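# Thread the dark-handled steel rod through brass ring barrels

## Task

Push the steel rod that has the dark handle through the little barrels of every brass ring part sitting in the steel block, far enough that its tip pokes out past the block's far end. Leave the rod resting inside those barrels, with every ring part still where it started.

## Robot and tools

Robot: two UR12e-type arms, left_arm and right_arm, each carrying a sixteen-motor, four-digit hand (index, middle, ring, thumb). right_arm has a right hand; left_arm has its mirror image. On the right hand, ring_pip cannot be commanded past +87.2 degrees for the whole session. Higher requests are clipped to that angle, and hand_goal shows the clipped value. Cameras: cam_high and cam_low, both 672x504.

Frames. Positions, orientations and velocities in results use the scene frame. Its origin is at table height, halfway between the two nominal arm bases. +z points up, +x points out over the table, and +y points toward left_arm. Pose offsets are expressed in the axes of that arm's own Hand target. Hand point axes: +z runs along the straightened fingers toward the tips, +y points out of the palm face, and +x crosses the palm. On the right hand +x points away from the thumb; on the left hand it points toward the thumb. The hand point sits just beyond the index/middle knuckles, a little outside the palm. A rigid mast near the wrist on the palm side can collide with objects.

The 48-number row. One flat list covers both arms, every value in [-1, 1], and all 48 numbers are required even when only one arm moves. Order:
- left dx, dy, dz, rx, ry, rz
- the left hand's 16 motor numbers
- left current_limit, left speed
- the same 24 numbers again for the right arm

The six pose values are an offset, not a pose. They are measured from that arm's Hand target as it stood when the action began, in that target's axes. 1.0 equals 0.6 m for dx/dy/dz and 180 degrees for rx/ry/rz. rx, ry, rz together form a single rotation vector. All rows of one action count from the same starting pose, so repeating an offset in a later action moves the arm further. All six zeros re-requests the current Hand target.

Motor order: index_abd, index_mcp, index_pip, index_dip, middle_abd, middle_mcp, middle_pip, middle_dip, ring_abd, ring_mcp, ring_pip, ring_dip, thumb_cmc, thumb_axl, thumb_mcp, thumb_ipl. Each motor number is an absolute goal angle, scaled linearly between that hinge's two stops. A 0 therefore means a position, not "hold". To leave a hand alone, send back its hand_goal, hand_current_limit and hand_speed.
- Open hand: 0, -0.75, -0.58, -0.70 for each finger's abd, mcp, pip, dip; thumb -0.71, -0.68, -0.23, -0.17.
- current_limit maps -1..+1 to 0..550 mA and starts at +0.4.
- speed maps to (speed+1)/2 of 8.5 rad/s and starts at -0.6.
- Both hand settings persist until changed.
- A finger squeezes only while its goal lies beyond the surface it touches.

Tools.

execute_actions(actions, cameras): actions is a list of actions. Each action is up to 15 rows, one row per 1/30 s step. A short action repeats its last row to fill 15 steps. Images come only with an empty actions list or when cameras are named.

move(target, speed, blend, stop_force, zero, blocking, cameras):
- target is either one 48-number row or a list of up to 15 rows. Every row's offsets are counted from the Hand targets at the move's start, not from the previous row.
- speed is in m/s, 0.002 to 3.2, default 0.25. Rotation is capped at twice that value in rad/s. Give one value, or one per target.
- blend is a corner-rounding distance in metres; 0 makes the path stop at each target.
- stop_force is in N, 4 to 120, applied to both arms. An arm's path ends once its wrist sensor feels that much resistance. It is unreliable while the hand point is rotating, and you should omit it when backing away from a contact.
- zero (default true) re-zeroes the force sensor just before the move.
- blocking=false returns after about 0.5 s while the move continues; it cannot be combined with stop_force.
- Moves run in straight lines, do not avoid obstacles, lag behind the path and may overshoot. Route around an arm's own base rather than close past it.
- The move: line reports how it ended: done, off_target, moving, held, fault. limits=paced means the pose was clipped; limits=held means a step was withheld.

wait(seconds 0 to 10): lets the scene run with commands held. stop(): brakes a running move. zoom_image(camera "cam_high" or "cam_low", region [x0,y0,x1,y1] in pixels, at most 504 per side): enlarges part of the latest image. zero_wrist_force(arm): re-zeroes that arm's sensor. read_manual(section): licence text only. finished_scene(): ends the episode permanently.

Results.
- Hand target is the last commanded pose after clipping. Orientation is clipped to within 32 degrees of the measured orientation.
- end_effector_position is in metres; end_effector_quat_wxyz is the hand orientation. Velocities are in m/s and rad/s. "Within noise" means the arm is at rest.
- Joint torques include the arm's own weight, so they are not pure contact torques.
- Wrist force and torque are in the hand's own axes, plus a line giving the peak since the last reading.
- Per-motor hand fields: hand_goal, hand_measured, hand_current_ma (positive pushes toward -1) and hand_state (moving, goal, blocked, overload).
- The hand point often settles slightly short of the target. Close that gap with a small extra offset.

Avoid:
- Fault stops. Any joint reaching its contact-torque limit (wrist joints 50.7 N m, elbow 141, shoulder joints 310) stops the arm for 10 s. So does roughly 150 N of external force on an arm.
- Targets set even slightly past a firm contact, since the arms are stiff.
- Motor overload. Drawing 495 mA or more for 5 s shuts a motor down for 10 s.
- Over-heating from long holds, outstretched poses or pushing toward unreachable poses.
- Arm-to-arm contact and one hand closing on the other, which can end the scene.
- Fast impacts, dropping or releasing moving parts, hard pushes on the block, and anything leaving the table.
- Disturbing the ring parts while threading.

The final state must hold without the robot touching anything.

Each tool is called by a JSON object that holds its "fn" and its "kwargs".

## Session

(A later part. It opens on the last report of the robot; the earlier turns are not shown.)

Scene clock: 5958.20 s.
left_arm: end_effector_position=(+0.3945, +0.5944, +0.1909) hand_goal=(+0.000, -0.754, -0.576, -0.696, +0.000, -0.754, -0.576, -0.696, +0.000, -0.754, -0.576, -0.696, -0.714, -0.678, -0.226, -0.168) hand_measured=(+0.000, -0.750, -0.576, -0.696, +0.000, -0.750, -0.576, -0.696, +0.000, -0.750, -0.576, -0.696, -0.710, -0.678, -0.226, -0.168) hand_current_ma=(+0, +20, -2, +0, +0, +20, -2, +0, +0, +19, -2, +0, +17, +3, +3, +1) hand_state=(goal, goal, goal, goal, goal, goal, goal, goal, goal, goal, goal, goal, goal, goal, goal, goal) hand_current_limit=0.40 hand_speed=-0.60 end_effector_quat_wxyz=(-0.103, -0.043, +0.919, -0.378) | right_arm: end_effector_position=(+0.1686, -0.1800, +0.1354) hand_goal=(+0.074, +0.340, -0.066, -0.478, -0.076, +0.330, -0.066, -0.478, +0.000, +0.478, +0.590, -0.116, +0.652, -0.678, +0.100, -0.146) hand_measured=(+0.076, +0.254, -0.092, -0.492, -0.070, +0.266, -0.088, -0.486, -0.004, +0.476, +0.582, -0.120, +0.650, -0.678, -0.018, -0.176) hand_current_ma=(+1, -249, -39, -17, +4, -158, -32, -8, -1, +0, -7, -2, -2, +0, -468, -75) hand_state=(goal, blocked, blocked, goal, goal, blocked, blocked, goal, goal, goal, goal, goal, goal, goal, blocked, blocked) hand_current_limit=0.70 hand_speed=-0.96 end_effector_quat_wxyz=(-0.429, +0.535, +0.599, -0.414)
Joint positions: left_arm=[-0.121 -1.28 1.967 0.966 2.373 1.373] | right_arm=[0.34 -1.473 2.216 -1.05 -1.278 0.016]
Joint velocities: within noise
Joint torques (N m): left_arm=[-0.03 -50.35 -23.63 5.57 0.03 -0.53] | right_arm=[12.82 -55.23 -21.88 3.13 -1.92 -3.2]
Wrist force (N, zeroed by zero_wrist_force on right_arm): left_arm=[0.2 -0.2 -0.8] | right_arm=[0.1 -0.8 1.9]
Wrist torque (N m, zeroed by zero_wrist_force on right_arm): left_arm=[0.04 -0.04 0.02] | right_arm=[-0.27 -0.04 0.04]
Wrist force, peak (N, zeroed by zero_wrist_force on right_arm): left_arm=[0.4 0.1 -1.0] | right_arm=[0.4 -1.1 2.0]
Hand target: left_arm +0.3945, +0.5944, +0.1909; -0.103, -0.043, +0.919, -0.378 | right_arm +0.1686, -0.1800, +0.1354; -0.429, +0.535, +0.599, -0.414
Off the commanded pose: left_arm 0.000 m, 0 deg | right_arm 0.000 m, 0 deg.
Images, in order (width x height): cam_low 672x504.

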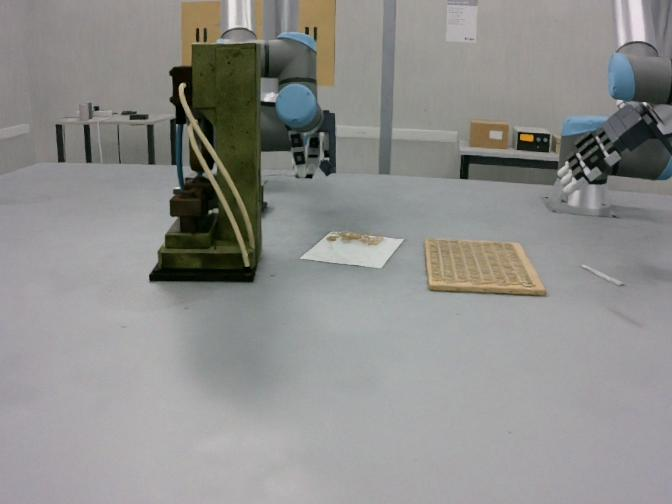

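{"fn": "move", "kwargs": {"target": [0,0,0,0,0,0,0,-0.754,-0.576,-0.696,0,-0.754,-0.576,-0.696,0,-0.754,-0.576,-0.696,-0.714,-0.678,-0.226,-0.168,0.4,-0.6,-0.0025,-0.00018,-0.00004,0,0,0,0.075,0.34,-0.0657,-0.4783,-0.075,0.33,-0.0657,-0.4783,0,0.479,0.591,-0.116,0.653,-0.678,0.1,-0.146,0.7,-0.96], "speed": 0.006, "cameras": ["cam_high"]}}

{"fn": "zoom_image", "kwargs": {"camera": "cam_high", "region": [206, 141, 238, 161]}}

Scene clock: 5991.77 s.
left_arm: end_effector_position=(+0.3945, +0.5944, +0.1909) hand_goal=(+0.000, -0.754, -0.576, -0.696, +0.000, -0.754, -0.576, -0.696, +0.000, -0.754, -0.576, -0.696, -0.714, -0.678, -0.226, -0.168) hand_measured=(+0.000, -0.750, -0.576, -0.696, +0.000, -0.750, -0.576, -0.696, +0.000, -0.750, -0.576, -0.696, -0.710, -0.678, -0.226, -0.168) hand_current_ma=(+0, +20, -2, +0, +0, +20, -2, +0, +0, +19, -2, +0, +17, +3, +3, +1) hand_state=(goal, goal, goal, goal, goal, goal, goal, goal, goal, goal, goal, goal, goal, goal, goal, goal) hand_current_limit=0.40 hand_speed=-0.60 end_effector_quat_wxyz=(-0.103, -0.043, +0.919, -0.378) | right_arm: end_effector_position=(+0.1687, -0.1814, +0.1354) hand_goal=(+0.074, +0.340, -0.066, -0.478, -0.076, +0.330, -0.066, -0.478, +0.000, +0.478, +0.590, -0.116, +0.652, -0.678, +0.100, -0.146) hand_measured=(+0.076, +0.254, -0.092, -0.492, -0.070, +0.266, -0.088, -0.486, -0.004, +0.476, +0.582, -0.120, +0.650, -0.678, -0.018, -0.176) hand_current_ma=(+1, -249, -39, -17, +4, -158, -32, -8, -1, +0, -7, -2, -2, +0, -468, -75) hand_state=(goal, blocked, blocked, goal, goal, blocked, blocked, goal, goal, goal, goal, goal, goal, goal, blocked, blocked) hand_current_limit=0.70 hand_speed=-0.96 end_effector_quat_wxyz=(-0.429, +0.535, +0.599, -0.414)
Joint positions: left_arm=[-0.121 -1.28 1.967 0.966 2.373 1.373] | right_arm=[0.337 -1.474 2.217 -1.05 -1.28 0.016]
Joint torques (N m): left_arm=[-2.02 -50.34 -22.84 5.02 -0.5 -1.05] | right_arm=[-9.74 -54.33 -21.79 3.09 -1.59 -3.2]
Wrist force (N, zeroed by zero_wrist_force on right_arm): left_arm=[0.1 -0.2 -0.8] | right_arm=[0.1 -0.7 1.8]
Wrist torque (N m, zeroed by zero_wrist_force on right_arm): left_arm=[0.05 -0.03 0.01] | right_arm=[-0.25 -0.03 0.03]
Wrist force, peak (N, zeroed by zero_wrist_force on right_arm): left_arm=[0.3 0.0 -1.0] | right_arm=[0.5 -0.9 2.3]
Hand target: left_arm +0.3945, +0.5944, +0.1909; -0.103, -0.043, +0.919, -0.378 | right_arm +0.1687, -0.1815, +0.1354; -0.429, +0.535, +0.599, -0.414
Off the commanded pose: left_arm 0.000 m, 0 deg | right_arm 0.000 m, 0 deg.
move: done
Images, in order (width x height): cam_high 672x504.

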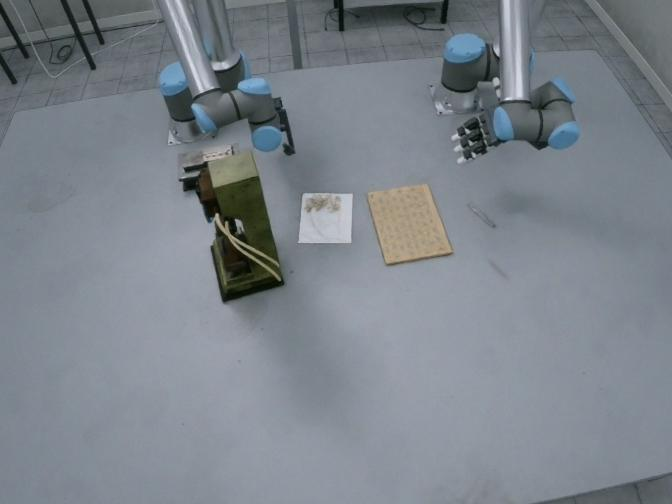

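Scaled by 15.750.

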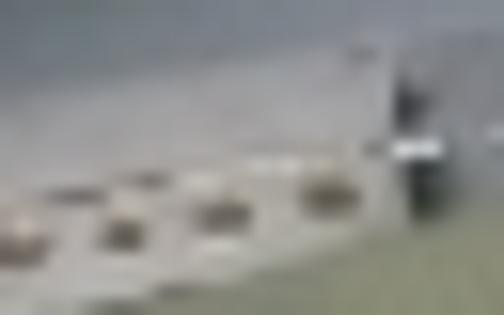

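{"fn": "move", "kwargs": {"target": [0,0,0,0,0,0,0,-0.754,-0.576,-0.696,0,-0.754,-0.576,-0.696,0,-0.754,-0.576,-0.696,-0.714,-0.678,-0.226,-0.168,0.4,-0.6,-0.0025,-0.00018,-0.00004,0,0,0,0.075,0.34,-0.0657,-0.4783,-0.075,0.33,-0.0657,-0.4783,0,0.479,0.591,-0.116,0.653,-0.678,0.1,-0.146,0.7,-0.96], "speed": 0.006, "cameras": ["cam_high"]}}

{"fn": "zoom_image", "kwargs": {"camera": "cam_high", "region": [206, 141, 238, 161]}}

Scene clock: 6003.43 s.
left_arm: end_effector_position=(+0.3945, +0.5944, +0.1909) hand_goal=(+0.000, -0.754, -0.576, -0.696, +0.000, -0.754, -0.576, -0.696, +0.000, -0.754, -0.576, -0.696, -0.714, -0.678, -0.226, -0.168) hand_measured=(+0.000, -0.750, -0.576, -0.696, +0.000, -0.750, -0.576, -0.696, +0.000, -0.750, -0.576, -0.696, -0.710, -0.678, -0.226, -0.168) hand_current_ma=(+0, +20, -2, +0, +0, +20, -2, +0, +0, +19, -2, +0, +17, +3, +3, +1) hand_state=(goal, goal, goal, goal, goal, goal, goal, goal, goal, goal, goal, goal, goal, goal, goal, goal) hand_current_limit=0.40 hand_speed=-0.60 end_effector_quat_wxyz=(-0.103, -0.043, +0.919, -0.378) | right_arm: end_effector_position=(+0.1688, -0.1829, +0.1354) hand_goal=(+0.074, +0.340, -0.066, -0.478, -0.076, +0.330, -0.066, -0.478, +0.000, +0.478, +0.590, -0.116, +0.652, -0.678, +0.100, -0.146) hand_measured=(+0.076, +0.254, -0.092, -0.492, -0.070, +0.266, -0.088, -0.486, -0.004, +0.476, +0.582, -0.120, +0.650, -0.678, -0.018, -0.176) hand_current_ma=(+1, -249, -39, -17, +4, -158, -32, -8, -1, +0, -7, -2, -2, +0, -468, -75) hand_state=(goal, blocked, blocked, goal, goal, blocked, blocked, goal, goal, goal, goal, goal, goal, goal, blocked, blocked) hand_current_limit=0.70 hand_speed=-0.96 end_effector_quat_wxyz=(-0.429, +0.535, +0.599, -0.414)
Joint positions: left_arm=[-0.121 -1.28 1.967 0.966 2.373 1.373] | right_arm=[0.335 -1.475 2.219 -1.05 -1.283 0.015]
Joint torques (N m): left_arm=[1.72 -51.96 -24.71 5.1 -0.31 -0.63] | right_arm=[-11.88 -54.72 -22.28 3.14 -2 -3.19]
Wrist force (N, zeroed by zero_wrist_force on right_arm): left_arm=[0.0 -0.3 -0.7] | right_arm=[0.3 -0.7 1.9]
Wrist torque (N m, zeroed by zero_wrist_force on right_arm): left_arm=[0.02 -0.01 0.01] | right_arm=[-0.27 -0.05 0.03]
Wrist force, peak (N, zeroed by zero_wrist_force on right_arm): left_arm=[0.5 -0.1 -1.0] | right_arm=[0.8 -0.9 2.2]
Hand target: left_arm +0.3945, +0.5944, +0.1909; -0.103, -0.043, +0.919, -0.378 | right_arm +0.1688, -0.1830, +0.1354; -0.429, +0.535, +0.599, -0.414
Off the commanded pose: left_arm 0.000 m, 0 deg | right_arm 0.000 m, 0 deg.
move: done
Images, in order (width x height): cam_high 672x504.

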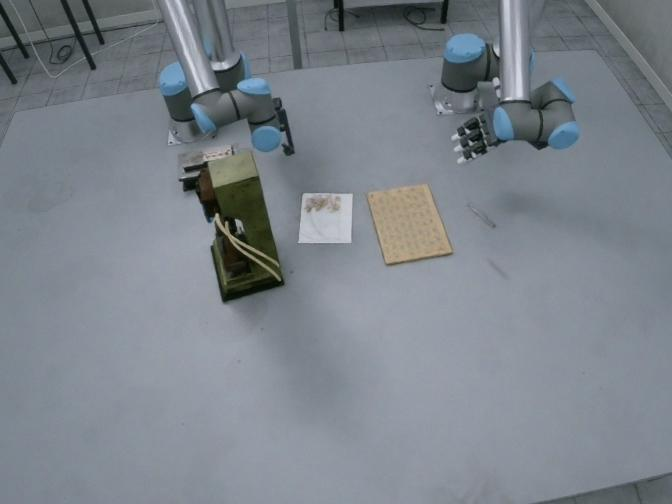

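Scaled by 15.750.

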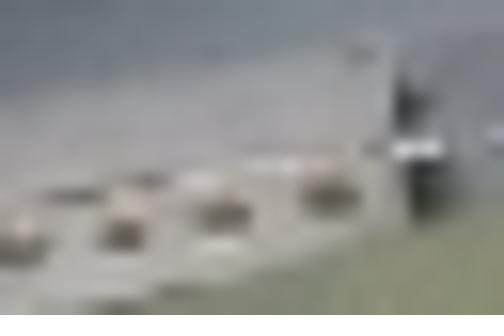

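{"fn": "move", "kwargs": {"target": [0,0,0,0,0,0,0,-0.754,-0.576,-0.696,0,-0.754,-0.576,-0.696,0,-0.754,-0.576,-0.696,-0.714,-0.678,-0.226,-0.168,0.4,-0.6,-0.0025,-0.00018,-0.00004,0,0,0,0.075,0.34,-0.0657,-0.4783,-0.075,0.33,-0.0657,-0.4783,0,0.479,0.591,-0.116,0.653,-0.678,0.1,-0.146,0.7,-0.96], "speed": 0.006, "cameras": ["cam_high"]}}

{"fn": "zoom_image", "kwargs": {"camera": "cam_high", "region": [206, 141, 238, 161]}}

Scene clock: 6012.90 s.
left_arm: end_effector_position=(+0.3945, +0.5944, +0.1909) hand_goal=(+0.000, -0.754, -0.576, -0.696, +0.000, -0.754, -0.576, -0.696, +0.000, -0.754, -0.576, -0.696, -0.714, -0.678, -0.226, -0.168) hand_measured=(+0.000, -0.750, -0.576, -0.696, +0.000, -0.750, -0.576, -0.696, +0.000, -0.750, -0.576, -0.696, -0.710, -0.678, -0.226, -0.168) hand_current_ma=(+0, +20, -2, +0, +0, +20, -2, +0, +0, +19, -2, +0, +17, +3, +3, +1) hand_state=(goal, goal, goal, goal, goal, goal, goal, goal, goal, goal, goal, goal, goal, goal, goal, goal) hand_current_limit=0.40 hand_speed=-0.60 end_effector_quat_wxyz=(-0.103, -0.043, +0.919, -0.378) | right_arm: end_effector_position=(+0.1689, -0.1844, +0.1354) hand_goal=(+0.074, +0.340, -0.066, -0.478, -0.076, +0.330, -0.066, -0.478, +0.000, +0.478, +0.590, -0.116, +0.652, -0.678, +0.100, -0.146) hand_measured=(+0.076, +0.254, -0.092, -0.492, -0.070, +0.266, -0.088, -0.486, -0.004, +0.476, +0.582, -0.120, +0.650, -0.678, -0.018, -0.176) hand_current_ma=(+1, -249, -39, -17, +4, -158, -32, -8, -1, +0, -7, -2, -2, +0, -468, -75) hand_state=(goal, blocked, blocked, goal, goal, blocked, blocked, goal, goal, goal, goal, goal, goal, goal, blocked, blocked) hand_current_limit=0.70 hand_speed=-0.96 end_effector_quat_wxyz=(-0.429, +0.535, +0.599, -0.414)
Joint positions: left_arm=[-0.121 -1.28 1.967 0.966 2.373 1.373] | right_arm=[0.332 -1.477 2.22 -1.05 -1.286 0.014]
Joint torques (N m): left_arm=[-0.3 -53.17 -23.61 5.39 -0.34 -0.91] | right_arm=[-9.5 -54.88 -21.51 3.02 -1.88 -3.15]
Wrist force (N, zeroed by zero_wrist_force on right_arm): left_arm=[0.1 0.0 -0.7] | right_arm=[0.3 -0.8 2.2]
Wrist torque (N m, zeroed by zero_wrist_force on right_arm): left_arm=[0.06 -0.03 0.01] | right_arm=[-0.30 -0.06 0.04]
Wrist force, peak (N, zeroed by zero_wrist_force on right_arm): left_arm=[0.1 0.1 -1.1] | right_arm=[0.3 -1.4 2.1]
Hand target: left_arm +0.3945, +0.5944, +0.1909; -0.103, -0.043, +0.919, -0.378 | right_arm +0.1689, -0.1845, +0.1354; -0.429, +0.535, +0.599, -0.414
Off the commanded pose: left_arm 0.000 m, 0 deg | right_arm 0.000 m, 0 deg.
move: done
Images, in order (width x height): cam_high 672x504.

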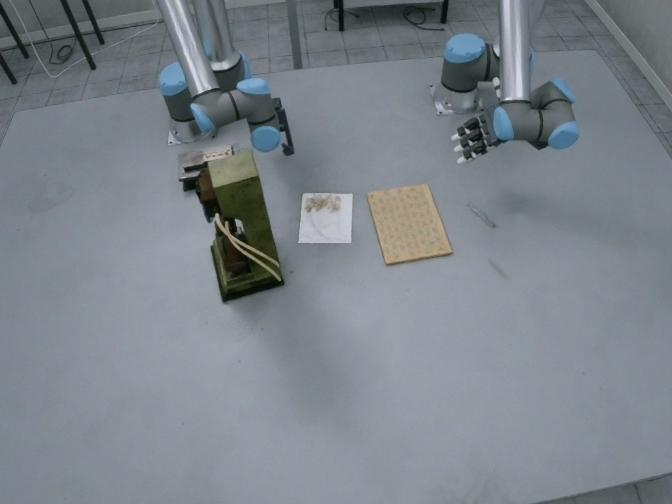

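Scaled by 15.750.

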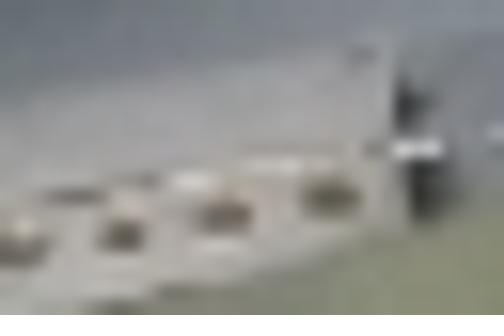

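{"fn": "move", "kwargs": {"target": [0,0,0,0,0,0,0,-0.754,-0.576,-0.696,0,-0.754,-0.576,-0.696,0,-0.754,-0.576,-0.696,-0.714,-0.678,-0.226,-0.168,0.4,-0.6,-0.0025,-0.00018,-0.00004,0,0,0,0.075,0.34,-0.0657,-0.4783,-0.075,0.33,-0.0657,-0.4783,0,0.479,0.591,-0.116,0.653,-0.678,0.1,-0.146,0.7,-0.96], "speed": 0.006, "cameras": ["cam_high"]}}

{"fn": "zoom_image", "kwargs": {"camera": "cam_high", "region": [206, 141, 238, 161]}}

Scene clock: 6019.63 s.
left_arm: end_effector_position=(+0.3945, +0.5944, +0.1909) hand_goal=(+0.000, -0.754, -0.576, -0.696, +0.000, -0.754, -0.576, -0.696, +0.000, -0.754, -0.576, -0.696, -0.714, -0.678, -0.226, -0.168) hand_measured=(+0.000, -0.750, -0.576, -0.696, +0.000, -0.750, -0.576, -0.696, +0.000, -0.750, -0.576, -0.696, -0.710, -0.678, -0.226, -0.168) hand_current_ma=(+0, +20, -2, +0, +0, +20, -2, +0, +0, +19, -2, +0, +17, +3, +3, +1) hand_state=(goal, goal, goal, goal, goal, goal, goal, goal, goal, goal, goal, goal, goal, goal, goal, goal) hand_current_limit=0.40 hand_speed=-0.60 end_effector_quat_wxyz=(-0.103, -0.043, +0.919, -0.378) | right_arm: end_effector_position=(+0.1690, -0.1859, +0.1354) hand_goal=(+0.074, +0.340, -0.066, -0.478, -0.076, +0.330, -0.066, -0.478, +0.000, +0.478, +0.590, -0.116, +0.652, -0.678, +0.100, -0.146) hand_measured=(+0.076, +0.254, -0.092, -0.492, -0.070, +0.266, -0.088, -0.486, -0.004, +0.476, +0.582, -0.120, +0.650, -0.678, -0.018, -0.176) hand_current_ma=(+1, -249, -39, -17, +4, -158, -32, -8, -1, +0, -7, -2, -2, +0, -467, -75) hand_state=(goal, blocked, blocked, goal, goal, blocked, blocked, goal, goal, goal, goal, goal, goal, goal, blocked, blocked) hand_current_limit=0.70 hand_speed=-0.96 end_effector_quat_wxyz=(-0.429, +0.535, +0.599, -0.414)
Joint positions: left_arm=[-0.121 -1.28 1.967 0.966 2.373 1.373] | right_arm=[0.329 -1.478 2.222 -1.05 -1.288 0.013]
Joint torques (N m): left_arm=[2.71 -54.16 -24.33 5.23 0.04 -1.05] | right_arm=[-9.38 -53.58 -21.63 3.23 -1.71 -3.22]
Wrist force (N, zeroed by zero_wrist_force on right_arm): left_arm=[-0.1 -0.3 -0.7] | right_arm=[0.4 -0.8 1.9]
Wrist torque (N m, zeroed by zero_wrist_force on right_arm): left_arm=[0.02 0.00 0.00] | right_arm=[-0.28 -0.07 0.05]
Wrist force, peak (N, zeroed by zero_wrist_force on right_arm): left_arm=[0.2 -0.1 -1.0] | right_arm=[0.3 -1.1 2.3]
Hand target: left_arm +0.3945, +0.5944, +0.1909; -0.103, -0.043, +0.919, -0.378 | right_arm +0.1690, -0.1860, +0.1354; -0.429, +0.535, +0.599, -0.414
Off the commanded pose: left_arm 0.000 m, 0 deg | right_arm 0.000 m, 0 deg.
move: done
Images, in order (width x height): cam_high 672x504.

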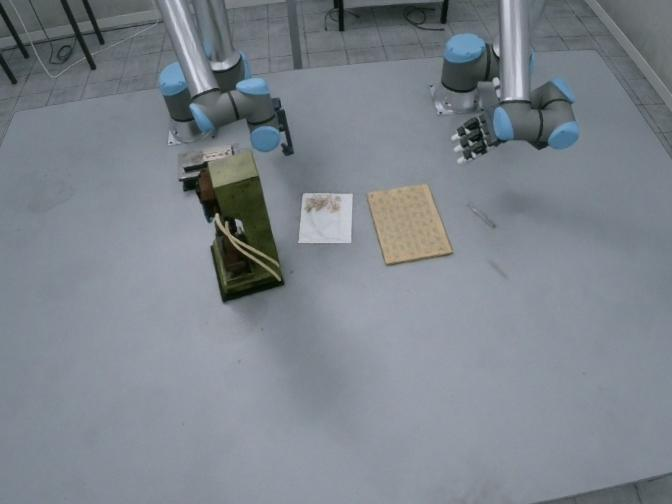

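Scaled by 15.750.

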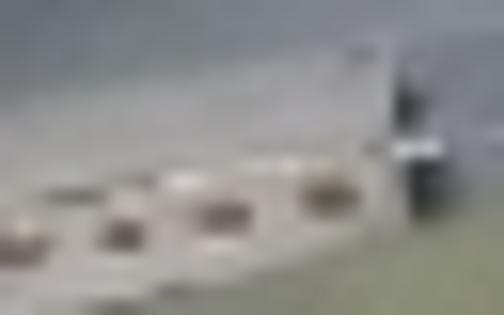

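{"fn": "move", "kwargs": {"target": [0,0,0,0,0,0,0,-0.754,-0.576,-0.696,0,-0.754,-0.576,-0.696,0,-0.754,-0.576,-0.696,-0.714,-0.678,-0.226,-0.168,0.4,-0.6,-0.0025,-0.00018,-0.00004,0,0,0,0.075,0.34,-0.0657,-0.4783,-0.075,0.33,-0.0657,-0.4783,0,0.479,0.591,-0.116,0.653,-0.678,0.1,-0.146,0.7,-0.96], "speed": 0.006, "cameras": ["cam_high"]}}

{"fn": "zoom_image", "kwargs": {"camera": "cam_high", "region": [206, 141, 238, 161]}}

Scene clock: 6026.83 s.
left_arm: end_effector_position=(+0.3945, +0.5944, +0.1909) hand_goal=(+0.000, -0.754, -0.576, -0.696, +0.000, -0.754, -0.576, -0.696, +0.000, -0.754, -0.576, -0.696, -0.714, -0.678, -0.226, -0.168) hand_measured=(+0.000, -0.750, -0.576, -0.696, +0.000, -0.750, -0.576, -0.696, +0.000, -0.750, -0.576, -0.696, -0.710, -0.678, -0.226, -0.168) hand_current_ma=(+0, +20, -2, +0, +0, +20, -2, +0, +0, +19, -2, +0, +17, +3, +3, +1) hand_state=(goal, goal, goal, goal, goal, goal, goal, goal, goal, goal, goal, goal, goal, goal, goal, goal) hand_current_limit=0.40 hand_speed=-0.60 end_effector_quat_wxyz=(-0.103, -0.043, +0.919, -0.378) | right_arm: end_effector_position=(+0.1690, -0.1874, +0.1354) hand_goal=(+0.074, +0.340, -0.066, -0.478, -0.076, +0.330, -0.066, -0.478, +0.000, +0.478, +0.590, -0.116, +0.652, -0.678, +0.100, -0.146) hand_measured=(+0.076, +0.254, -0.092, -0.492, -0.070, +0.266, -0.088, -0.486, -0.004, +0.476, +0.582, -0.120, +0.650, -0.678, -0.018, -0.176) hand_current_ma=(+1, -249, -39, -17, +4, -158, -32, -8, -1, +0, -7, -2, -2, +0, -468, -75) hand_state=(goal, blocked, blocked, goal, goal, blocked, blocked, goal, goal, goal, goal, goal, goal, goal, blocked, blocked) hand_current_limit=0.70 hand_speed=-0.96 end_effector_quat_wxyz=(-0.429, +0.535, +0.599, -0.414)
Joint positions: left_arm=[-0.121 -1.28 1.967 0.966 2.373 1.373] | right_arm=[0.326 -1.479 2.223 -1.049 -1.291 0.012]
Joint torques (N m): left_arm=[1.72 -52.99 -23.68 4.81 -0.18 -0.77] | right_arm=[-10.11 -54.29 -21.53 3.11 -2.06 -3.07]
Wrist force (N, zeroed by zero_wrist_force on right_arm): left_arm=[0.1 0.0 -0.6] | right_arm=[0.2 -0.8 1.6]
Wrist torque (N m, zeroed by zero_wrist_force on right_arm): left_arm=[0.05 -0.02 0.01] | right_arm=[-0.25 -0.04 0.04]
Wrist force, peak (N, zeroed by zero_wrist_force on right_arm): left_arm=[0.3 -0.2 -1.1] | right_arm=[0.2 -1.1 2.2]
Hand target: left_arm +0.3945, +0.5944, +0.1909; -0.103, -0.043, +0.919, -0.378 | right_arm +0.1691, -0.1875, +0.1354; -0.429, +0.535, +0.599, -0.414
Off the commanded pose: left_arm 0.000 m, 0 deg | right_arm 0.000 m, 0 deg.
move: done
Images, in order (width x height): cam_high 672x504.

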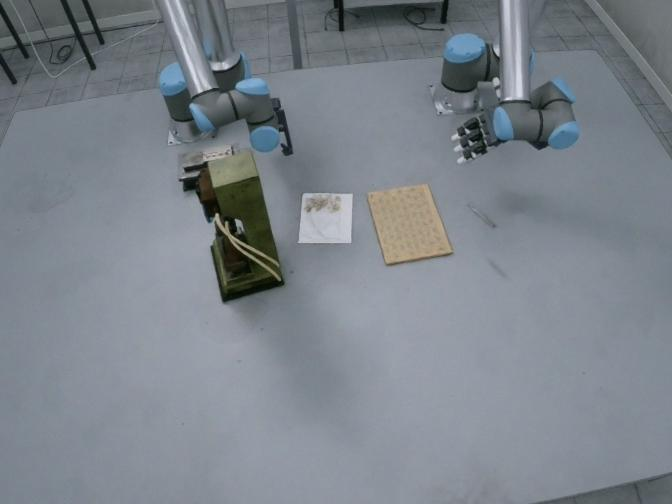

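Scaled by 15.750.

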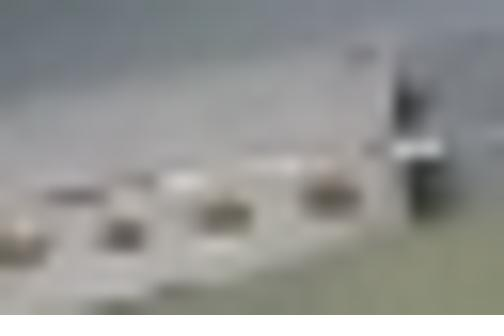

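Good, no resistance. Continuing.

{"fn": "move", "kwargs": {"target": [0,0,0,0,0,0,0,-0.754,-0.576,-0.696,0,-0.754,-0.576,-0.696,0,-0.754,-0.576,-0.696,-0.714,-0.678,-0.226,-0.168,0.4,-0.6,-0.0025,-0.00018,-0.00004,0,0,0,0.075,0.34,-0.0657,-0.4783,-0.075,0.33,-0.0657,-0.4783,0,0.479,0.591,-0.116,0.653,-0.678,0.1,-0.146,0.7,-0.96], "speed": 0.006, "cameras": ["cam_high"]}}

{"fn": "zoom_image", "kwargs": {"camera": "cam_high", "region": [206, 141, 238, 161]}}

Scene clock: 6033.40 s.
left_arm: end_effector_position=(+0.3945, +0.5944, +0.1909) hand_goal=(+0.000, -0.754, -0.576, -0.696, +0.000, -0.754, -0.576, -0.696, +0.000, -0.754, -0.576, -0.696, -0.714, -0.678, -0.226, -0.168) hand_measured=(+0.000, -0.750, -0.576, -0.696, +0.000, -0.750, -0.576, -0.696, +0.000, -0.750, -0.576, -0.696, -0.710, -0.678, -0.226, -0.168) hand_current_ma=(+0, +20, -2, +0, +0, +20, -2, +0, +0, +19, -2, +0, +17, +3, +3, +1) hand_state=(goal, goal, goal, goal, goal, goal, goal, goal, goal, goal, goal, goal, goal, goal, goal, goal) hand_current_limit=0.40 hand_speed=-0.60 end_effector_quat_wxyz=(-0.103, -0.043, +0.919, -0.378) | right_arm: end_effector_position=(+0.1691, -0.1889, +0.1354) hand_goal=(+0.074, +0.340, -0.066, -0.478, -0.076, +0.330, -0.066, -0.478, +0.000, +0.478, +0.590, -0.116, +0.652, -0.678, +0.100, -0.146) hand_measured=(+0.076, +0.254, -0.092, -0.492, -0.070, +0.266, -0.088, -0.486, -0.004, +0.476, +0.582, -0.120, +0.650, -0.678, -0.018, -0.176) hand_current_ma=(+1, -249, -39, -17, +4, -158, -32, -8, -1, +0, -7, -2, -2, +0, -467, -75) hand_state=(goal, blocked, blocked, goal, goal, blocked, blocked, goal, goal, goal, goal, goal, goal, goal, blocked, blocked) hand_current_limit=0.70 hand_speed=-0.96 end_effector_quat_wxyz=(-0.429, +0.535, +0.599, -0.414)
Joint positions: left_arm=[-0.121 -1.28 1.967 0.966 2.373 1.373] | right_arm=[0.323 -1.481 2.225 -1.049 -1.294 0.011]
Joint torques (N m): left_arm=[0.89 -52.42 -23.59 5 -0.24 -0.55] | right_arm=[-10.87 -55.04 -21.47 3.01 -1.99 -2.98]
Wrist force (N, zeroed by zero_wrist_force on right_arm): left_arm=[0.2 0.2 -0.7] | right_arm=[0.6 -0.7 2.1]
Wrist torque (N m, zeroed by zero_wrist_force on right_arm): left_arm=[0.08 -0.04 0.01] | right_arm=[-0.29 -0.09 0.07]
Wrist force, peak (N, zeroed by zero_wrist_force on right_arm): left_arm=[0.2 -0.3 -1.0] | right_arm=[0.7 -1.2 2.3]
Hand target: left_arm +0.3945, +0.5944, +0.1909; -0.103, -0.043, +0.919, -0.378 | right_arm +0.1691, -0.1890, +0.1354; -0.429, +0.535, +0.599, -0.414
Off the commanded pose: left_arm 0.000 m, 0 deg | right_arm 0.000 m, 0 deg.
move: done
Images, in order (width x height): cam_high 672x504.

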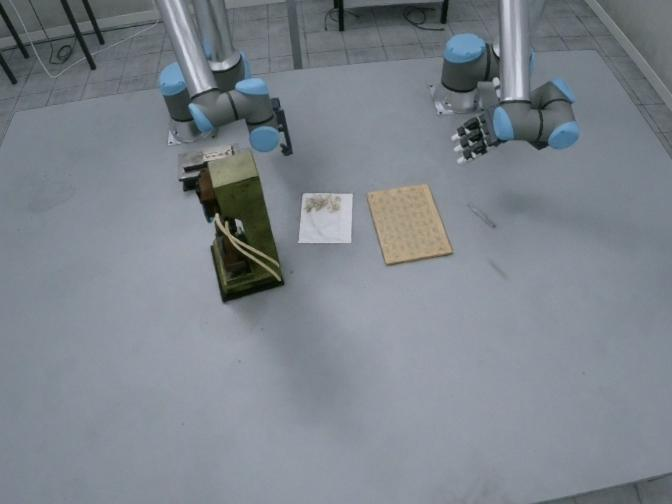

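Scaled by 15.750.

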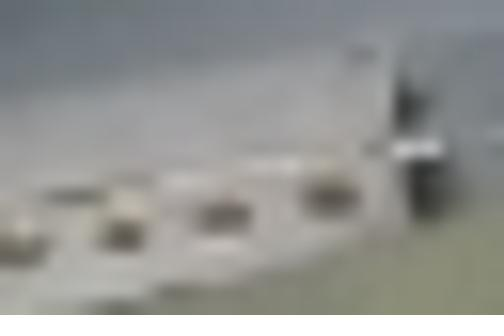

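{"fn": "move", "kwargs": {"target": [0,0,0,0,0,0,0,-0.754,-0.576,-0.696,0,-0.754,-0.576,-0.696,0,-0.754,-0.576,-0.696,-0.714,-0.678,-0.226,-0.168,0.4,-0.6,-0.0016,-0.00012,-0.00003,0,0,0,0.075,0.34,-0.0657,-0.4783,-0.075,0.33,-0.0657,-0.4783,0,0.479,0.591,-0.116,0.653,-0.678,0.1,-0.146,0.7,-0.96], "speed": 0.006, "cameras": ["cam_high"]}}

{"fn": "zoom_image", "kwargs": {"camera": "cam_high", "region": [206, 141, 238, 161]}}

Scene clock: 6045.80 s.
left_arm: end_effector_position=(+0.3945, +0.5944, +0.1909) hand_goal=(+0.000, -0.754, -0.576, -0.696, +0.000, -0.754, -0.576, -0.696, +0.000, -0.754, -0.576, -0.696, -0.714, -0.678, -0.226, -0.168) hand_measured=(+0.000, -0.750, -0.576, -0.696, +0.000, -0.750, -0.576, -0.696, +0.000, -0.750, -0.576, -0.696, -0.710, -0.678, -0.226, -0.168) hand_current_ma=(+0, +20, -2, +0, +0, +20, -2, +0, +0, +19, -2, +0, +17, +3, +3, +1) hand_state=(goal, goal, goal, goal, goal, goal, goal, goal, goal, goal, goal, goal, goal, goal, goal, goal) hand_current_limit=0.40 hand_speed=-0.60 end_effector_quat_wxyz=(-0.103, -0.043, +0.919, -0.378) | right_arm: end_effector_position=(+0.1692, -0.1899, +0.1355) hand_goal=(+0.074, +0.340, -0.066, -0.478, -0.076, +0.330, -0.066, -0.478, +0.000, +0.478, +0.590, -0.116, +0.652, -0.678, +0.100, -0.146) hand_measured=(+0.076, +0.254, -0.092, -0.492, -0.070, +0.266, -0.088, -0.486, -0.004, +0.476, +0.582, -0.120, +0.650, -0.678, -0.018, -0.176) hand_current_ma=(+1, -249, -39, -17, +4, -158, -32, -8, -1, +0, -7, -2, -2, +0, -468, -75) hand_state=(goal, blocked, blocked, goal, goal, blocked, blocked, goal, goal, goal, goal, goal, goal, goal, blocked, blocked) hand_current_limit=0.70 hand_speed=-0.96 end_effector_quat_wxyz=(-0.429, +0.535, +0.599, -0.414)
Joint positions: left_arm=[-0.121 -1.28 1.967 0.966 2.373 1.373] | right_arm=[0.321 -1.482 2.226 -1.049 -1.296 0.011]
Joint torques (N m): left_arm=[1.93 -49.9 -24.22 5.43 -0.09 -0.69] | right_arm=[-10.67 -55.54 -21.96 3.17 -2.01 -3.26]
Wrist force (N, zeroed by zero_wrist_force on right_arm): left_arm=[0.1 0.1 -0.6] | right_arm=[0.2 -0.7 1.8]
Wrist torque (N m, zeroed by zero_wrist_force on right_arm): left_arm=[0.06 -0.02 0.01] | right_arm=[-0.26 -0.03 0.03]
Wrist force, peak (N, zeroed by zero_wrist_force on right_arm): left_arm=[0.2 -0.1 -1.1] | right_arm=[0.3 -1.1 2.3]
Hand target: left_arm +0.3945, +0.5944, +0.1909; -0.103, -0.043, +0.919, -0.378 | right_arm +0.1692, -0.1900, +0.1355; -0.429, +0.535, +0.599, -0.414
Off the commanded pose: left_arm 0.000 m, 0 deg | right_arm 0.000 m, 0 deg.
move: done
Images, in order (width x height): cam_high 672x504.

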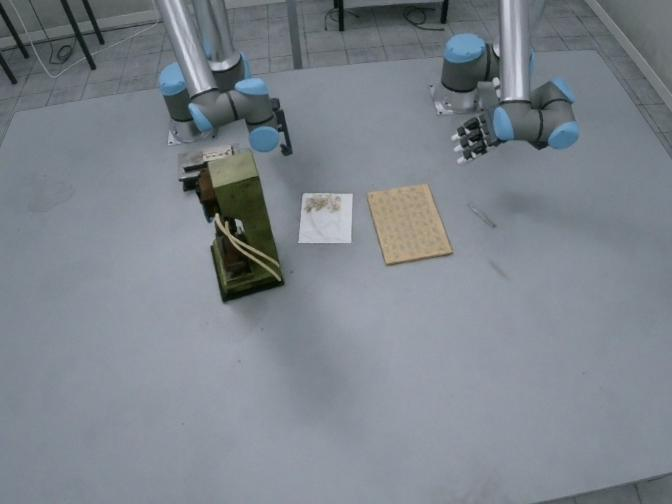

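Scaled by 15.750.

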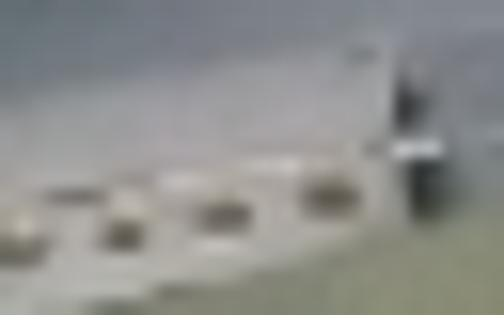

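{"fn": "move", "kwargs": {"target": [0,0,0,0,0,0,0,-0.754,-0.576,-0.696,0,-0.754,-0.576,-0.696,0,-0.754,-0.576,-0.696,-0.714,-0.678,-0.226,-0.168,0.4,-0.6,-0.0025,-0.00018,-0.00004,0,0,0,0.075,0.34,-0.0657,-0.4783,-0.075,0.33,-0.0657,-0.4783,0,0.479,0.591,-0.116,0.653,-0.678,0.1,-0.146,0.7,-0.96], "speed": 0.006}}

Scene clock: 6051.97 s.
left_arm: end_effector_position=(+0.3945, +0.5944, +0.1909) hand_goal=(+0.000, -0.754, -0.576, -0.696, +0.000, -0.754, -0.576, -0.696, +0.000, -0.754, -0.576, -0.696, -0.714, -0.678, -0.226, -0.168) hand_measured=(+0.000, -0.750, -0.576, -0.696, +0.000, -0.750, -0.576, -0.696, +0.000, -0.750, -0.576, -0.696, -0.710, -0.678, -0.226, -0.168) hand_current_ma=(+0, +20, -2, +0, +0, +20, -2, +0, +0, +19, -2, +0, +17, +3, +3, +1) hand_state=(goal, goal, goal, goal, goal, goal, goal, goal, goal, goal, goal, goal, goal, goal, goal, goal) hand_current_limit=0.40 hand_speed=-0.60 end_effector_quat_wxyz=(-0.103, -0.043, +0.919, -0.378) | right_arm: end_effector_position=(+0.1693, -0.1914, +0.1355) hand_goal=(+0.074, +0.340, -0.066, -0.478, -0.076, +0.330, -0.066, -0.478, +0.000, +0.478, +0.590, -0.116, +0.652, -0.678, +0.100, -0.146) hand_measured=(+0.076, +0.254, -0.092, -0.492, -0.070, +0.266, -0.088, -0.486, -0.004, +0.476, +0.582, -0.120, +0.650, -0.678, -0.018, -0.176) hand_current_ma=(+1, -249, -39, -17, +4, -158, -32, -8, -1, +0, -7, -2, -2, +0, -467, -75) hand_state=(goal, blocked, blocked, goal, goal, blocked, blocked, goal, goal, goal, goal, goal, goal, goal, blocked, blocked) hand_current_limit=0.70 hand_speed=-0.96 end_effector_quat_wxyz=(-0.429, +0.535, +0.599, -0.414)
Joint positions: left_arm=[-0.121 -1.28 1.967 0.966 2.373 1.373] | right_arm=[0.319 -1.483 2.227 -1.049 -1.298 0.01]
Joint torques (N m): left_arm=[0.05 -52.4 -24.53 5.3 -0.46 -0.97] | right_arm=[-10.77 -54.8 -22 3.18 -1.88 -3.21]
Wrist force (N, zeroed by zero_wrist_force on right_arm): left_arm=[0.4 0.0 -0.8] | right_arm=[0.2 -0.9 2.2]
Wrist torque (N m, zeroed by zero_wrist_force on right_arm): left_arm=[0.07 -0.07 0.03] | right_arm=[-0.32 -0.05 0.03]
Wrist force, peak (N, zeroed by zero_wrist_force on right_arm): left_arm=[0.2 0.0 -1.3] | right_arm=[0.4 -0.9 2.4]
Hand target: left_arm +0.3945, +0.5944, +0.1909; -0.103, -0.043, +0.919, -0.378 | right_arm +0.1693, -0.1915, +0.1355; -0.429, +0.535, +0.599, -0.414
Off the commanded pose: left_arm 0.000 m, 0 deg | right_arm 0.000 m, 0 deg.
move: done

{"fn": "move", "kwargs": {"target": [0,0,0,0,0,0,0,-0.754,-0.576,-0.696,0,-0.754,-0.576,-0.696,0,-0.754,-0.576,-0.696,-0.714,-0.678,-0.226,-0.168,0.4,-0.6,0.000237,-0.003183,-0.000967,0,0,0,0.075,0.34,-0.0657,-0.4783,-0.075,0.33,-0.0657,-0.4783,0,0.479,0.591,-0.116,0.653,-0.678,0.1,-0.146,0.7,-0.96], "speed": 0.006, "cameras": ["cam_high", "cam_low"]}}

{"fn": "zoom_image", "kwargs": {"camera": "cam_high", "region": [206, 141, 238, 161]}}

{"fn": "zoom_image", "kwargs": {"camera": "cam_low", "region": [256, 164, 304, 188]}}

{"fn": "zoom_image", "kwargs": {"camera": "cam_high", "region": [228, 140, 256, 154]}}

Scene clock: 6067.50 s.
left_arm: end_effector_position=(+0.3945, +0.5944, +0.1909) hand_goal=(+0.000, -0.754, -0.576, -0.696, +0.000, -0.754, -0.576, -0.696, +0.000, -0.754, -0.576, -0.696, -0.714, -0.678, -0.226, -0.168) hand_measured=(+0.000, -0.750, -0.576, -0.696, +0.000, -0.750, -0.576, -0.696, +0.000, -0.750, -0.576, -0.696, -0.710, -0.678, -0.226, -0.168) hand_current_ma=(+0, +20, -2, +0, +0, +20, -2, +0, +0, +19, -2, +0, +17, +3, +3, +1) hand_state=(goal, goal, goal, goal, goal, goal, goal, goal, goal, goal, goal, goal, goal, goal, goal, goal) hand_current_limit=0.40 hand_speed=-0.60 end_effector_quat_wxyz=(-0.103, -0.043, +0.919, -0.378) | right_arm: end_effector_position=(+0.1693, -0.1915, +0.1373) hand_goal=(+0.074, +0.340, -0.066, -0.478, -0.076, +0.330, -0.066, -0.478, +0.000, +0.478, +0.590, -0.116, +0.652, -0.678, +0.100, -0.146) hand_measured=(+0.076, +0.254, -0.092, -0.492, -0.070, +0.266, -0.088, -0.486, -0.004, +0.476, +0.582, -0.120, +0.650, -0.678, -0.018, -0.176) hand_current_ma=(+1, -249, -39, -17, +4, -158, -32, -8, -1, +0, -7, -2, -2, +0, -467, -75) hand_state=(goal, blocked, blocked, goal, goal, blocked, blocked, goal, goal, goal, goal, goal, goal, goal, blocked, blocked) hand_current_limit=0.70 hand_speed=-0.96 end_effector_quat_wxyz=(-0.429, +0.535, +0.599, -0.414)
Joint positions: left_arm=[-0.121 -1.28 1.967 0.966 2.373 1.373] | right_arm=[0.319 -1.486 2.226 -1.045 -1.298 0.01]
Joint torques (N m): left_arm=[1.8 -50.01 -23.99 5.01 -0.3 -0.99] | right_arm=[-10.58 -51.57 -34.22 2.67 -1.94 -3.19]
Wrist force (N, zeroed by zero_wrist_force on right_arm): left_arm=[0.0 0.0 -0.7] | right_arm=[0.4 -0.7 1.8]
Wrist torque (N m, zeroed by zero_wrist_force on right_arm): left_arm=[0.05 -0.02 0.00] | right_arm=[-0.27 -0.07 0.04]
Wrist force, peak (N, zeroed by zero_wrist_force on right_arm): left_arm=[0.2 -0.1 -1.2] | right_arm=[0.4 -1.1 2.3]
Hand target: left_arm +0.3945, +0.5944, +0.1909; -0.103, -0.043, +0.919, -0.378 | right_arm +0.1693, -0.1915, +0.1375; -0.429, +0.535, +0.599, -0.414
Off the commanded pose: left_arm 0.000 m, 0 deg | right_arm 0.000 m, 0 deg.
move: done

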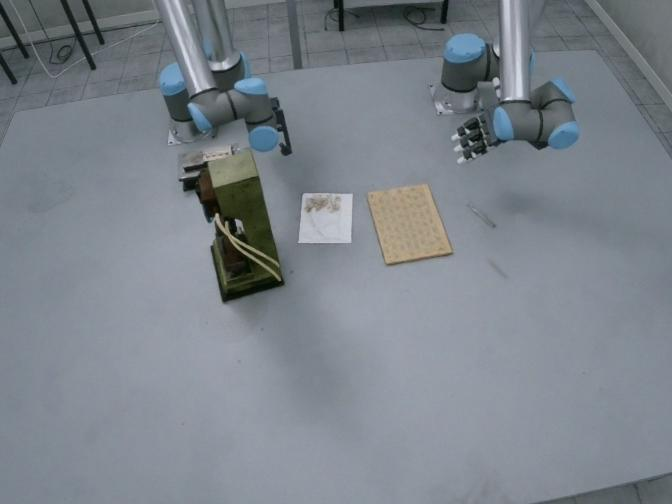

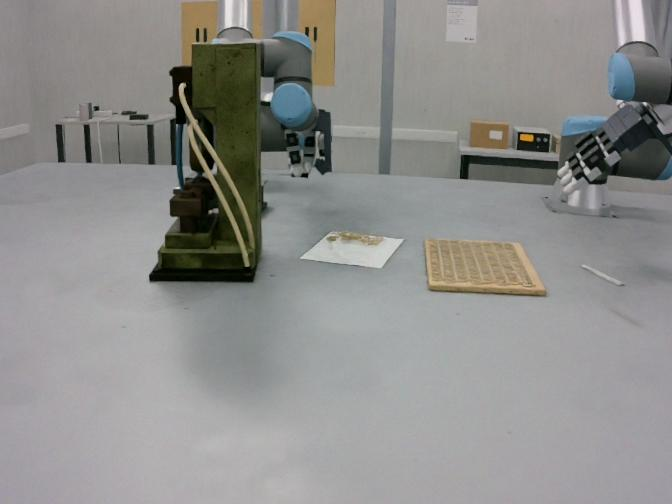

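Scaled by 15.750.

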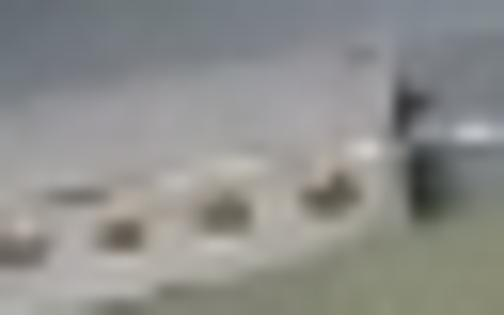

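Scaled by 10.500.

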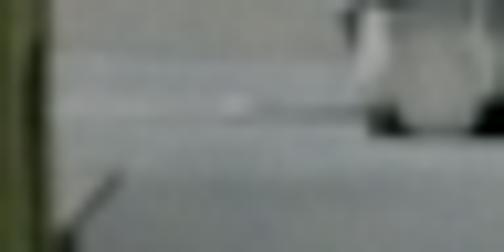

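Scaled by 18.000.

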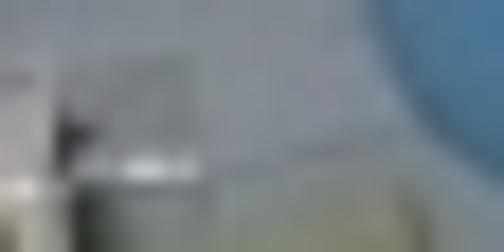

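{"fn": "move", "kwargs": {"target": [0,0,0,0,0,0,0,-0.754,-0.576,-0.696,0,-0.754,-0.576,-0.696,0,-0.754,-0.576,-0.696,-0.714,-0.678,-0.226,-0.168,0.4,-0.6,-0.000237,0.003183,0.000967,0,0,0,0.075,0.34,-0.0657,-0.4783,-0.075,0.33,-0.0657,-0.4783,0,0.479,0.591,-0.116,0.653,-0.678,0.1,-0.146,0.7,-0.96], "speed": 0.006, "cameras": ["cam_high", "cam_low"]}}

{"fn": "zoom_image", "kwargs": {"camera": "cam_high", "region": [206, 141, 238, 161]}}

{"fn": "zoom_image", "kwargs": {"camera": "cam_low", "region": [256, 164, 304, 188]}}

{"fn": "zoom_image", "kwargs": {"camera": "cam_high", "region": [228, 140, 256, 154]}}

Scene clock: 6095.20 s.
left_arm: end_effector_position=(+0.3945, +0.5944, +0.1909) hand_goal=(+0.000, -0.754, -0.576, -0.696, +0.000, -0.754, -0.576, -0.696, +0.000, -0.754, -0.576, -0.696, -0.714, -0.678, -0.226, -0.168) hand_measured=(+0.000, -0.750, -0.576, -0.696, +0.000, -0.750, -0.576, -0.696, +0.000, -0.750, -0.576, -0.696, -0.710, -0.678, -0.226, -0.168) hand_current_ma=(+0, +20, -2, +0, +0, +20, -2, +0, +0, +19, -2, +0, +17, +3, +3, +1) hand_state=(goal, goal, goal, goal, goal, goal, goal, goal, goal, goal, goal, goal, goal, goal, goal, goal) hand_current_limit=0.40 hand_speed=-0.60 end_effector_quat_wxyz=(-0.103, -0.043, +0.919, -0.378) | right_arm: end_effector_position=(+0.1693, -0.1915, +0.1356) hand_goal=(+0.074, +0.340, -0.066, -0.478, -0.076, +0.330, -0.066, -0.478, +0.000, +0.478, +0.590, -0.116, +0.652, -0.678, +0.100, -0.146) hand_measured=(+0.076, +0.254, -0.092, -0.492, -0.070, +0.266, -0.088, -0.486, -0.004, +0.476, +0.582, -0.120, +0.648, -0.678, -0.018, -0.176) hand_current_ma=(+1, -249, -39, -17, +4, -158, -32, -8, -1, +0, -7, -2, -2, +0, -467, -75) hand_state=(goal, blocked, blocked, goal, goal, blocked, blocked, goal, goal, goal, goal, goal, goal, goal, blocked, blocked) hand_current_limit=0.70 hand_speed=-0.96 end_effector_quat_wxyz=(-0.429, +0.535, +0.599, -0.414)
Joint positions: left_arm=[-0.121 -1.28 1.967 0.966 2.373 1.373] | right_arm=[0.319 -1.483 2.227 -1.049 -1.298 0.01]
Joint torques (N m): left_arm=[1.33 -51.63 -24.14 5.34 -0.41 -0.77] | right_arm=[-9.52 -29.36 -21.8 -2.11 -1.82 -3.18]
Wrist force (N, zeroed by zero_wrist_force on right_arm): left_arm=[0.1 -0.2 -0.6] | right_arm=[0.4 -0.9 2.2]
Wrist torque (N m, zeroed by zero_wrist_force on right_arm): left_arm=[0.03 -0.03 0.01] | right_arm=[-0.31 -0.09 0.06]
Wrist force, peak (N, zeroed by zero_wrist_force on right_arm): left_arm=[0.3 0.3 -1.0] | right_arm=[0.5 -1.2 2.1]
Hand target: left_arm +0.3945, +0.5944, +0.1909; -0.103, -0.043, +0.919, -0.378 | right_arm +0.1693, -0.1915, +0.1355; -0.429, +0.535, +0.599, -0.414
Off the commanded pose: left_arm 0.000 m, 0 deg | right_arm 0.000 m, 0 deg.
move: done

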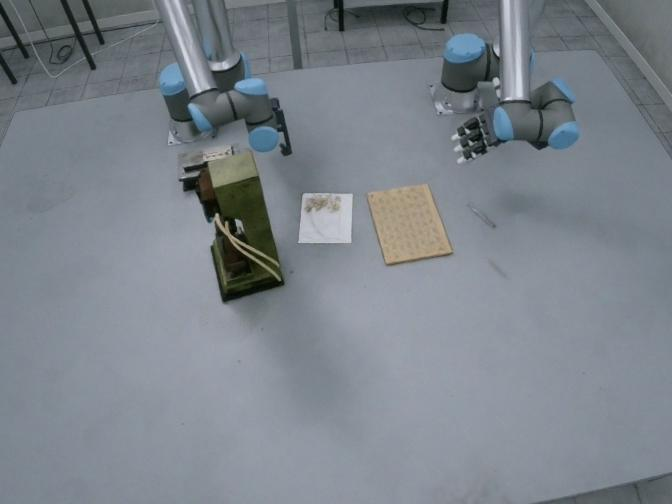

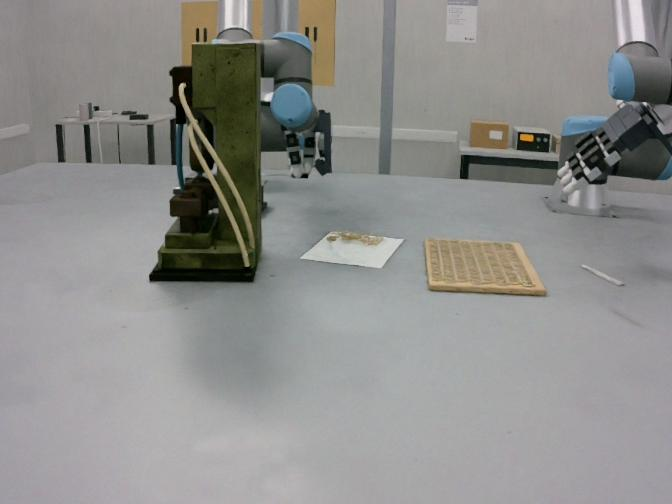

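Scaled by 15.750.

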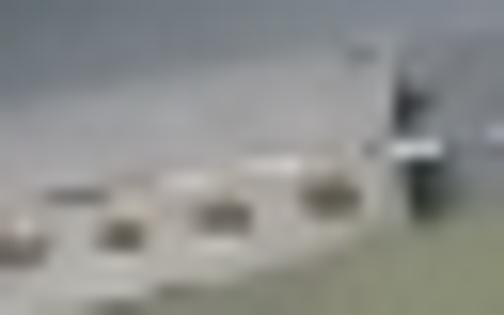

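Scaled by 10.500.

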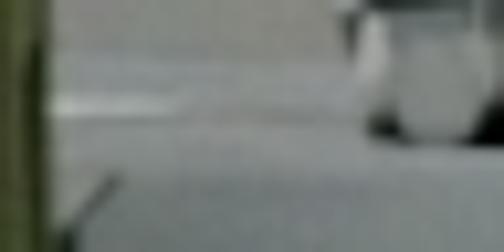

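Scaled by 18.000.

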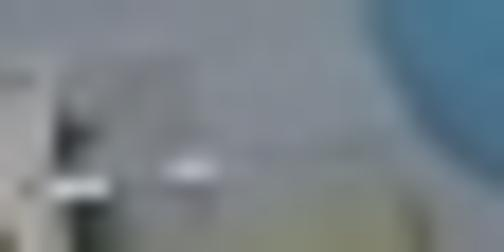

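{"fn": "move", "kwargs": {"target": [0,0,0,0,0,0,0,-0.754,-0.576,-0.696,0,-0.754,-0.576,-0.696,0,-0.754,-0.576,-0.696,-0.714,-0.678,-0.226,-0.168,0.4,-0.6,-0.0025,-0.00018,-0.00005,0,0,0,0.075,0.34,-0.0657,-0.4783,-0.075,0.33,-0.0657,-0.4783,0,0.479,0.591,-0.116,0.653,-0.678,0.1,-0.146,0.7,-0.96], "speed": 0.006, "cameras": ["cam_high"]}}

{"fn": "zoom_image", "kwargs": {"camera": "cam_high", "region": [206, 141, 238, 161]}}

Scene clock: 6104.30 s.
left_arm: end_effector_position=(+0.3945, +0.5944, +0.1909) hand_goal=(+0.000, -0.754, -0.576, -0.696, +0.000, -0.754, -0.576, -0.696, +0.000, -0.754, -0.576, -0.696, -0.714, -0.678, -0.226, -0.168) hand_measured=(+0.000, -0.750, -0.576, -0.696, +0.000, -0.750, -0.576, -0.696, +0.000, -0.750, -0.576, -0.696, -0.710, -0.678, -0.226, -0.168) hand_current_ma=(+0, +20, -2, +0, +0, +20, -2, +0, +0, +19, -2, +0, +17, +3, +3, +1) hand_state=(goal, goal, goal, goal, goal, goal, goal, goal, goal, goal, goal, goal, goal, goal, goal, goal) hand_current_limit=0.40 hand_speed=-0.60 end_effector_quat_wxyz=(-0.103, -0.043, +0.919, -0.378) | right_arm: end_effector_position=(+0.1694, -0.1929, +0.1354) hand_goal=(+0.074, +0.340, -0.066, -0.478, -0.076, +0.330, -0.066, -0.478, +0.000, +0.478, +0.590, -0.116, +0.652, -0.678, +0.100, -0.146) hand_measured=(+0.076, +0.254, -0.092, -0.492, -0.070, +0.266, -0.088, -0.486, -0.004, +0.476, +0.582, -0.120, +0.648, -0.678, -0.018, -0.176) hand_current_ma=(+1, -249, -39, -17, +4, -158, -32, -8, -1, +0, -7, -2, -2, +0, -468, -75) hand_state=(goal, blocked, blocked, goal, goal, blocked, blocked, goal, goal, goal, goal, goal, goal, goal, blocked, blocked) hand_current_limit=0.70 hand_speed=-0.96 end_effector_quat_wxyz=(-0.429, +0.535, +0.599, -0.414)
Joint positions: left_arm=[-0.121 -1.28 1.967 0.966 2.373 1.373] | right_arm=[0.316 -1.484 2.229 -1.049 -1.301 0.009]
Joint torques (N m): left_arm=[1.29 -51.56 -24.41 5.36 -0.4 -0.97] | right_arm=[-10.53 -53.06 -21.62 2.14 -1.89 -3.25]
Wrist force (N, zeroed by zero_wrist_force on right_arm): left_arm=[0.2 -0.3 -1.0] | right_arm=[0.3 -0.8 2.0]
Wrist torque (N m, zeroed by zero_wrist_force on right_arm): left_arm=[0.04 -0.05 0.02] | right_arm=[-0.29 -0.05 0.04]
Wrist force, peak (N, zeroed by zero_wrist_force on right_arm): left_arm=[0.2 0.0 -1.1] | right_arm=[0.0 -1.3 2.3]
Hand target: left_arm +0.3945, +0.5944, +0.1909; -0.103, -0.043, +0.919, -0.378 | right_arm +0.1694, -0.1930, +0.1355; -0.429, +0.535, +0.599, -0.414
Off the commanded pose: left_arm 0.000 m, 0 deg | right_arm 0.000 m, 0 deg.
move: done
Images, in order (width x height): cam_high 672x504.

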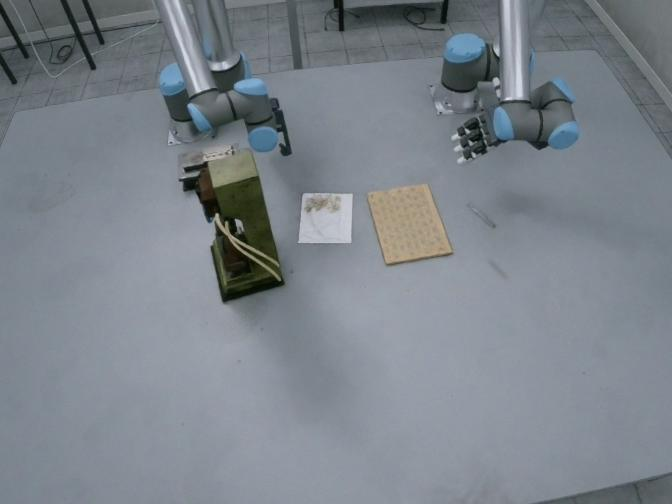

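Scaled by 15.750.

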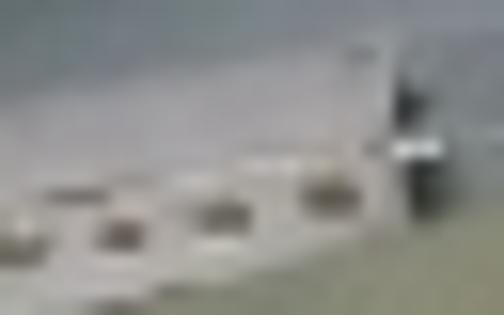

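{"fn": "move", "kwargs": {"target": [0,0,0,0,0,0,0,-0.754,-0.576,-0.696,0,-0.754,-0.576,-0.696,0,-0.754,-0.576,-0.696,-0.714,-0.678,-0.226,-0.168,0.4,-0.6,-0.0025,-0.00018,-0.00005,0,0,0,0.075,0.34,-0.0657,-0.4783,-0.075,0.33,-0.0657,-0.4783,0,0.479,0.591,-0.116,0.653,-0.678,0.1,-0.146,0.7,-0.96], "speed": 0.006}}

Scene clock: 6109.57 s.
left_arm: end_effector_position=(+0.3945, +0.5944, +0.1909) hand_goal=(+0.000, -0.754, -0.576, -0.696, +0.000, -0.754, -0.576, -0.696, +0.000, -0.754, -0.576, -0.696, -0.714, -0.678, -0.226, -0.168) hand_measured=(+0.000, -0.750, -0.576, -0.696, +0.000, -0.750, -0.576, -0.696, +0.000, -0.750, -0.576, -0.696, -0.710, -0.678, -0.226, -0.168) hand_current_ma=(+0, +20, -2, +0, +0, +20, -2, +0, +0, +19, -2, +0, +17, +3, +3, +1) hand_state=(goal, goal, goal, goal, goal, goal, goal, goal, goal, goal, goal, goal, goal, goal, goal, goal) hand_current_limit=0.40 hand_speed=-0.60 end_effector_quat_wxyz=(-0.103, -0.043, +0.919, -0.378) | right_arm: end_effector_position=(+0.1694, -0.1944, +0.1355) hand_goal=(+0.074, +0.340, -0.066, -0.478, -0.076, +0.330, -0.066, -0.478, +0.000, +0.478, +0.590, -0.116, +0.652, -0.678, +0.100, -0.146) hand_measured=(+0.076, +0.254, -0.092, -0.492, -0.070, +0.266, -0.088, -0.486, -0.004, +0.476, +0.582, -0.120, +0.648, -0.678, -0.018, -0.176) hand_current_ma=(+1, -249, -39, -17, +4, -158, -32, -8, -1, +0, -7, -2, -2, +0, -467, -75) hand_state=(goal, blocked, blocked, goal, goal, blocked, blocked, goal, goal, goal, goal, goal, goal, goal, blocked, blocked) hand_current_limit=0.70 hand_speed=-0.96 end_effector_quat_wxyz=(-0.429, +0.535, +0.599, -0.414)
Joint positions: left_arm=[-0.121 -1.28 1.967 0.966 2.373 1.373] | right_arm=[0.313 -1.486 2.23 -1.049 -1.304 0.008]
Joint torques (N m): left_arm=[-0.61 -51 -24.29 5.18 -0.23 -0.77] | right_arm=[-11.89 -54.31 -22.33 3.08 -1.95 -3.14]
Wrist force (N, zeroed by zero_wrist_force on right_arm): left_arm=[0.1 -0.2 -0.8] | right_arm=[0.2 -1.3 2.3]
Wrist torque (N m, zeroed by zero_wrist_force on right_arm): left_arm=[0.05 -0.03 0.01] | right_arm=[-0.37 -0.05 0.02]
Wrist force, peak (N, zeroed by zero_wrist_force on right_arm): left_arm=[0.2 -0.1 -1.2] | right_arm=[0.7 -1.2 2.4]
Hand target: left_arm +0.3945, +0.5944, +0.1909; -0.103, -0.043, +0.919, -0.378 | right_arm +0.1694, -0.1945, +0.1355; -0.429, +0.535, +0.599, -0.414
Off the commanded pose: left_arm 0.000 m, 0 deg | right_arm 0.000 m, 0 deg.
move: done


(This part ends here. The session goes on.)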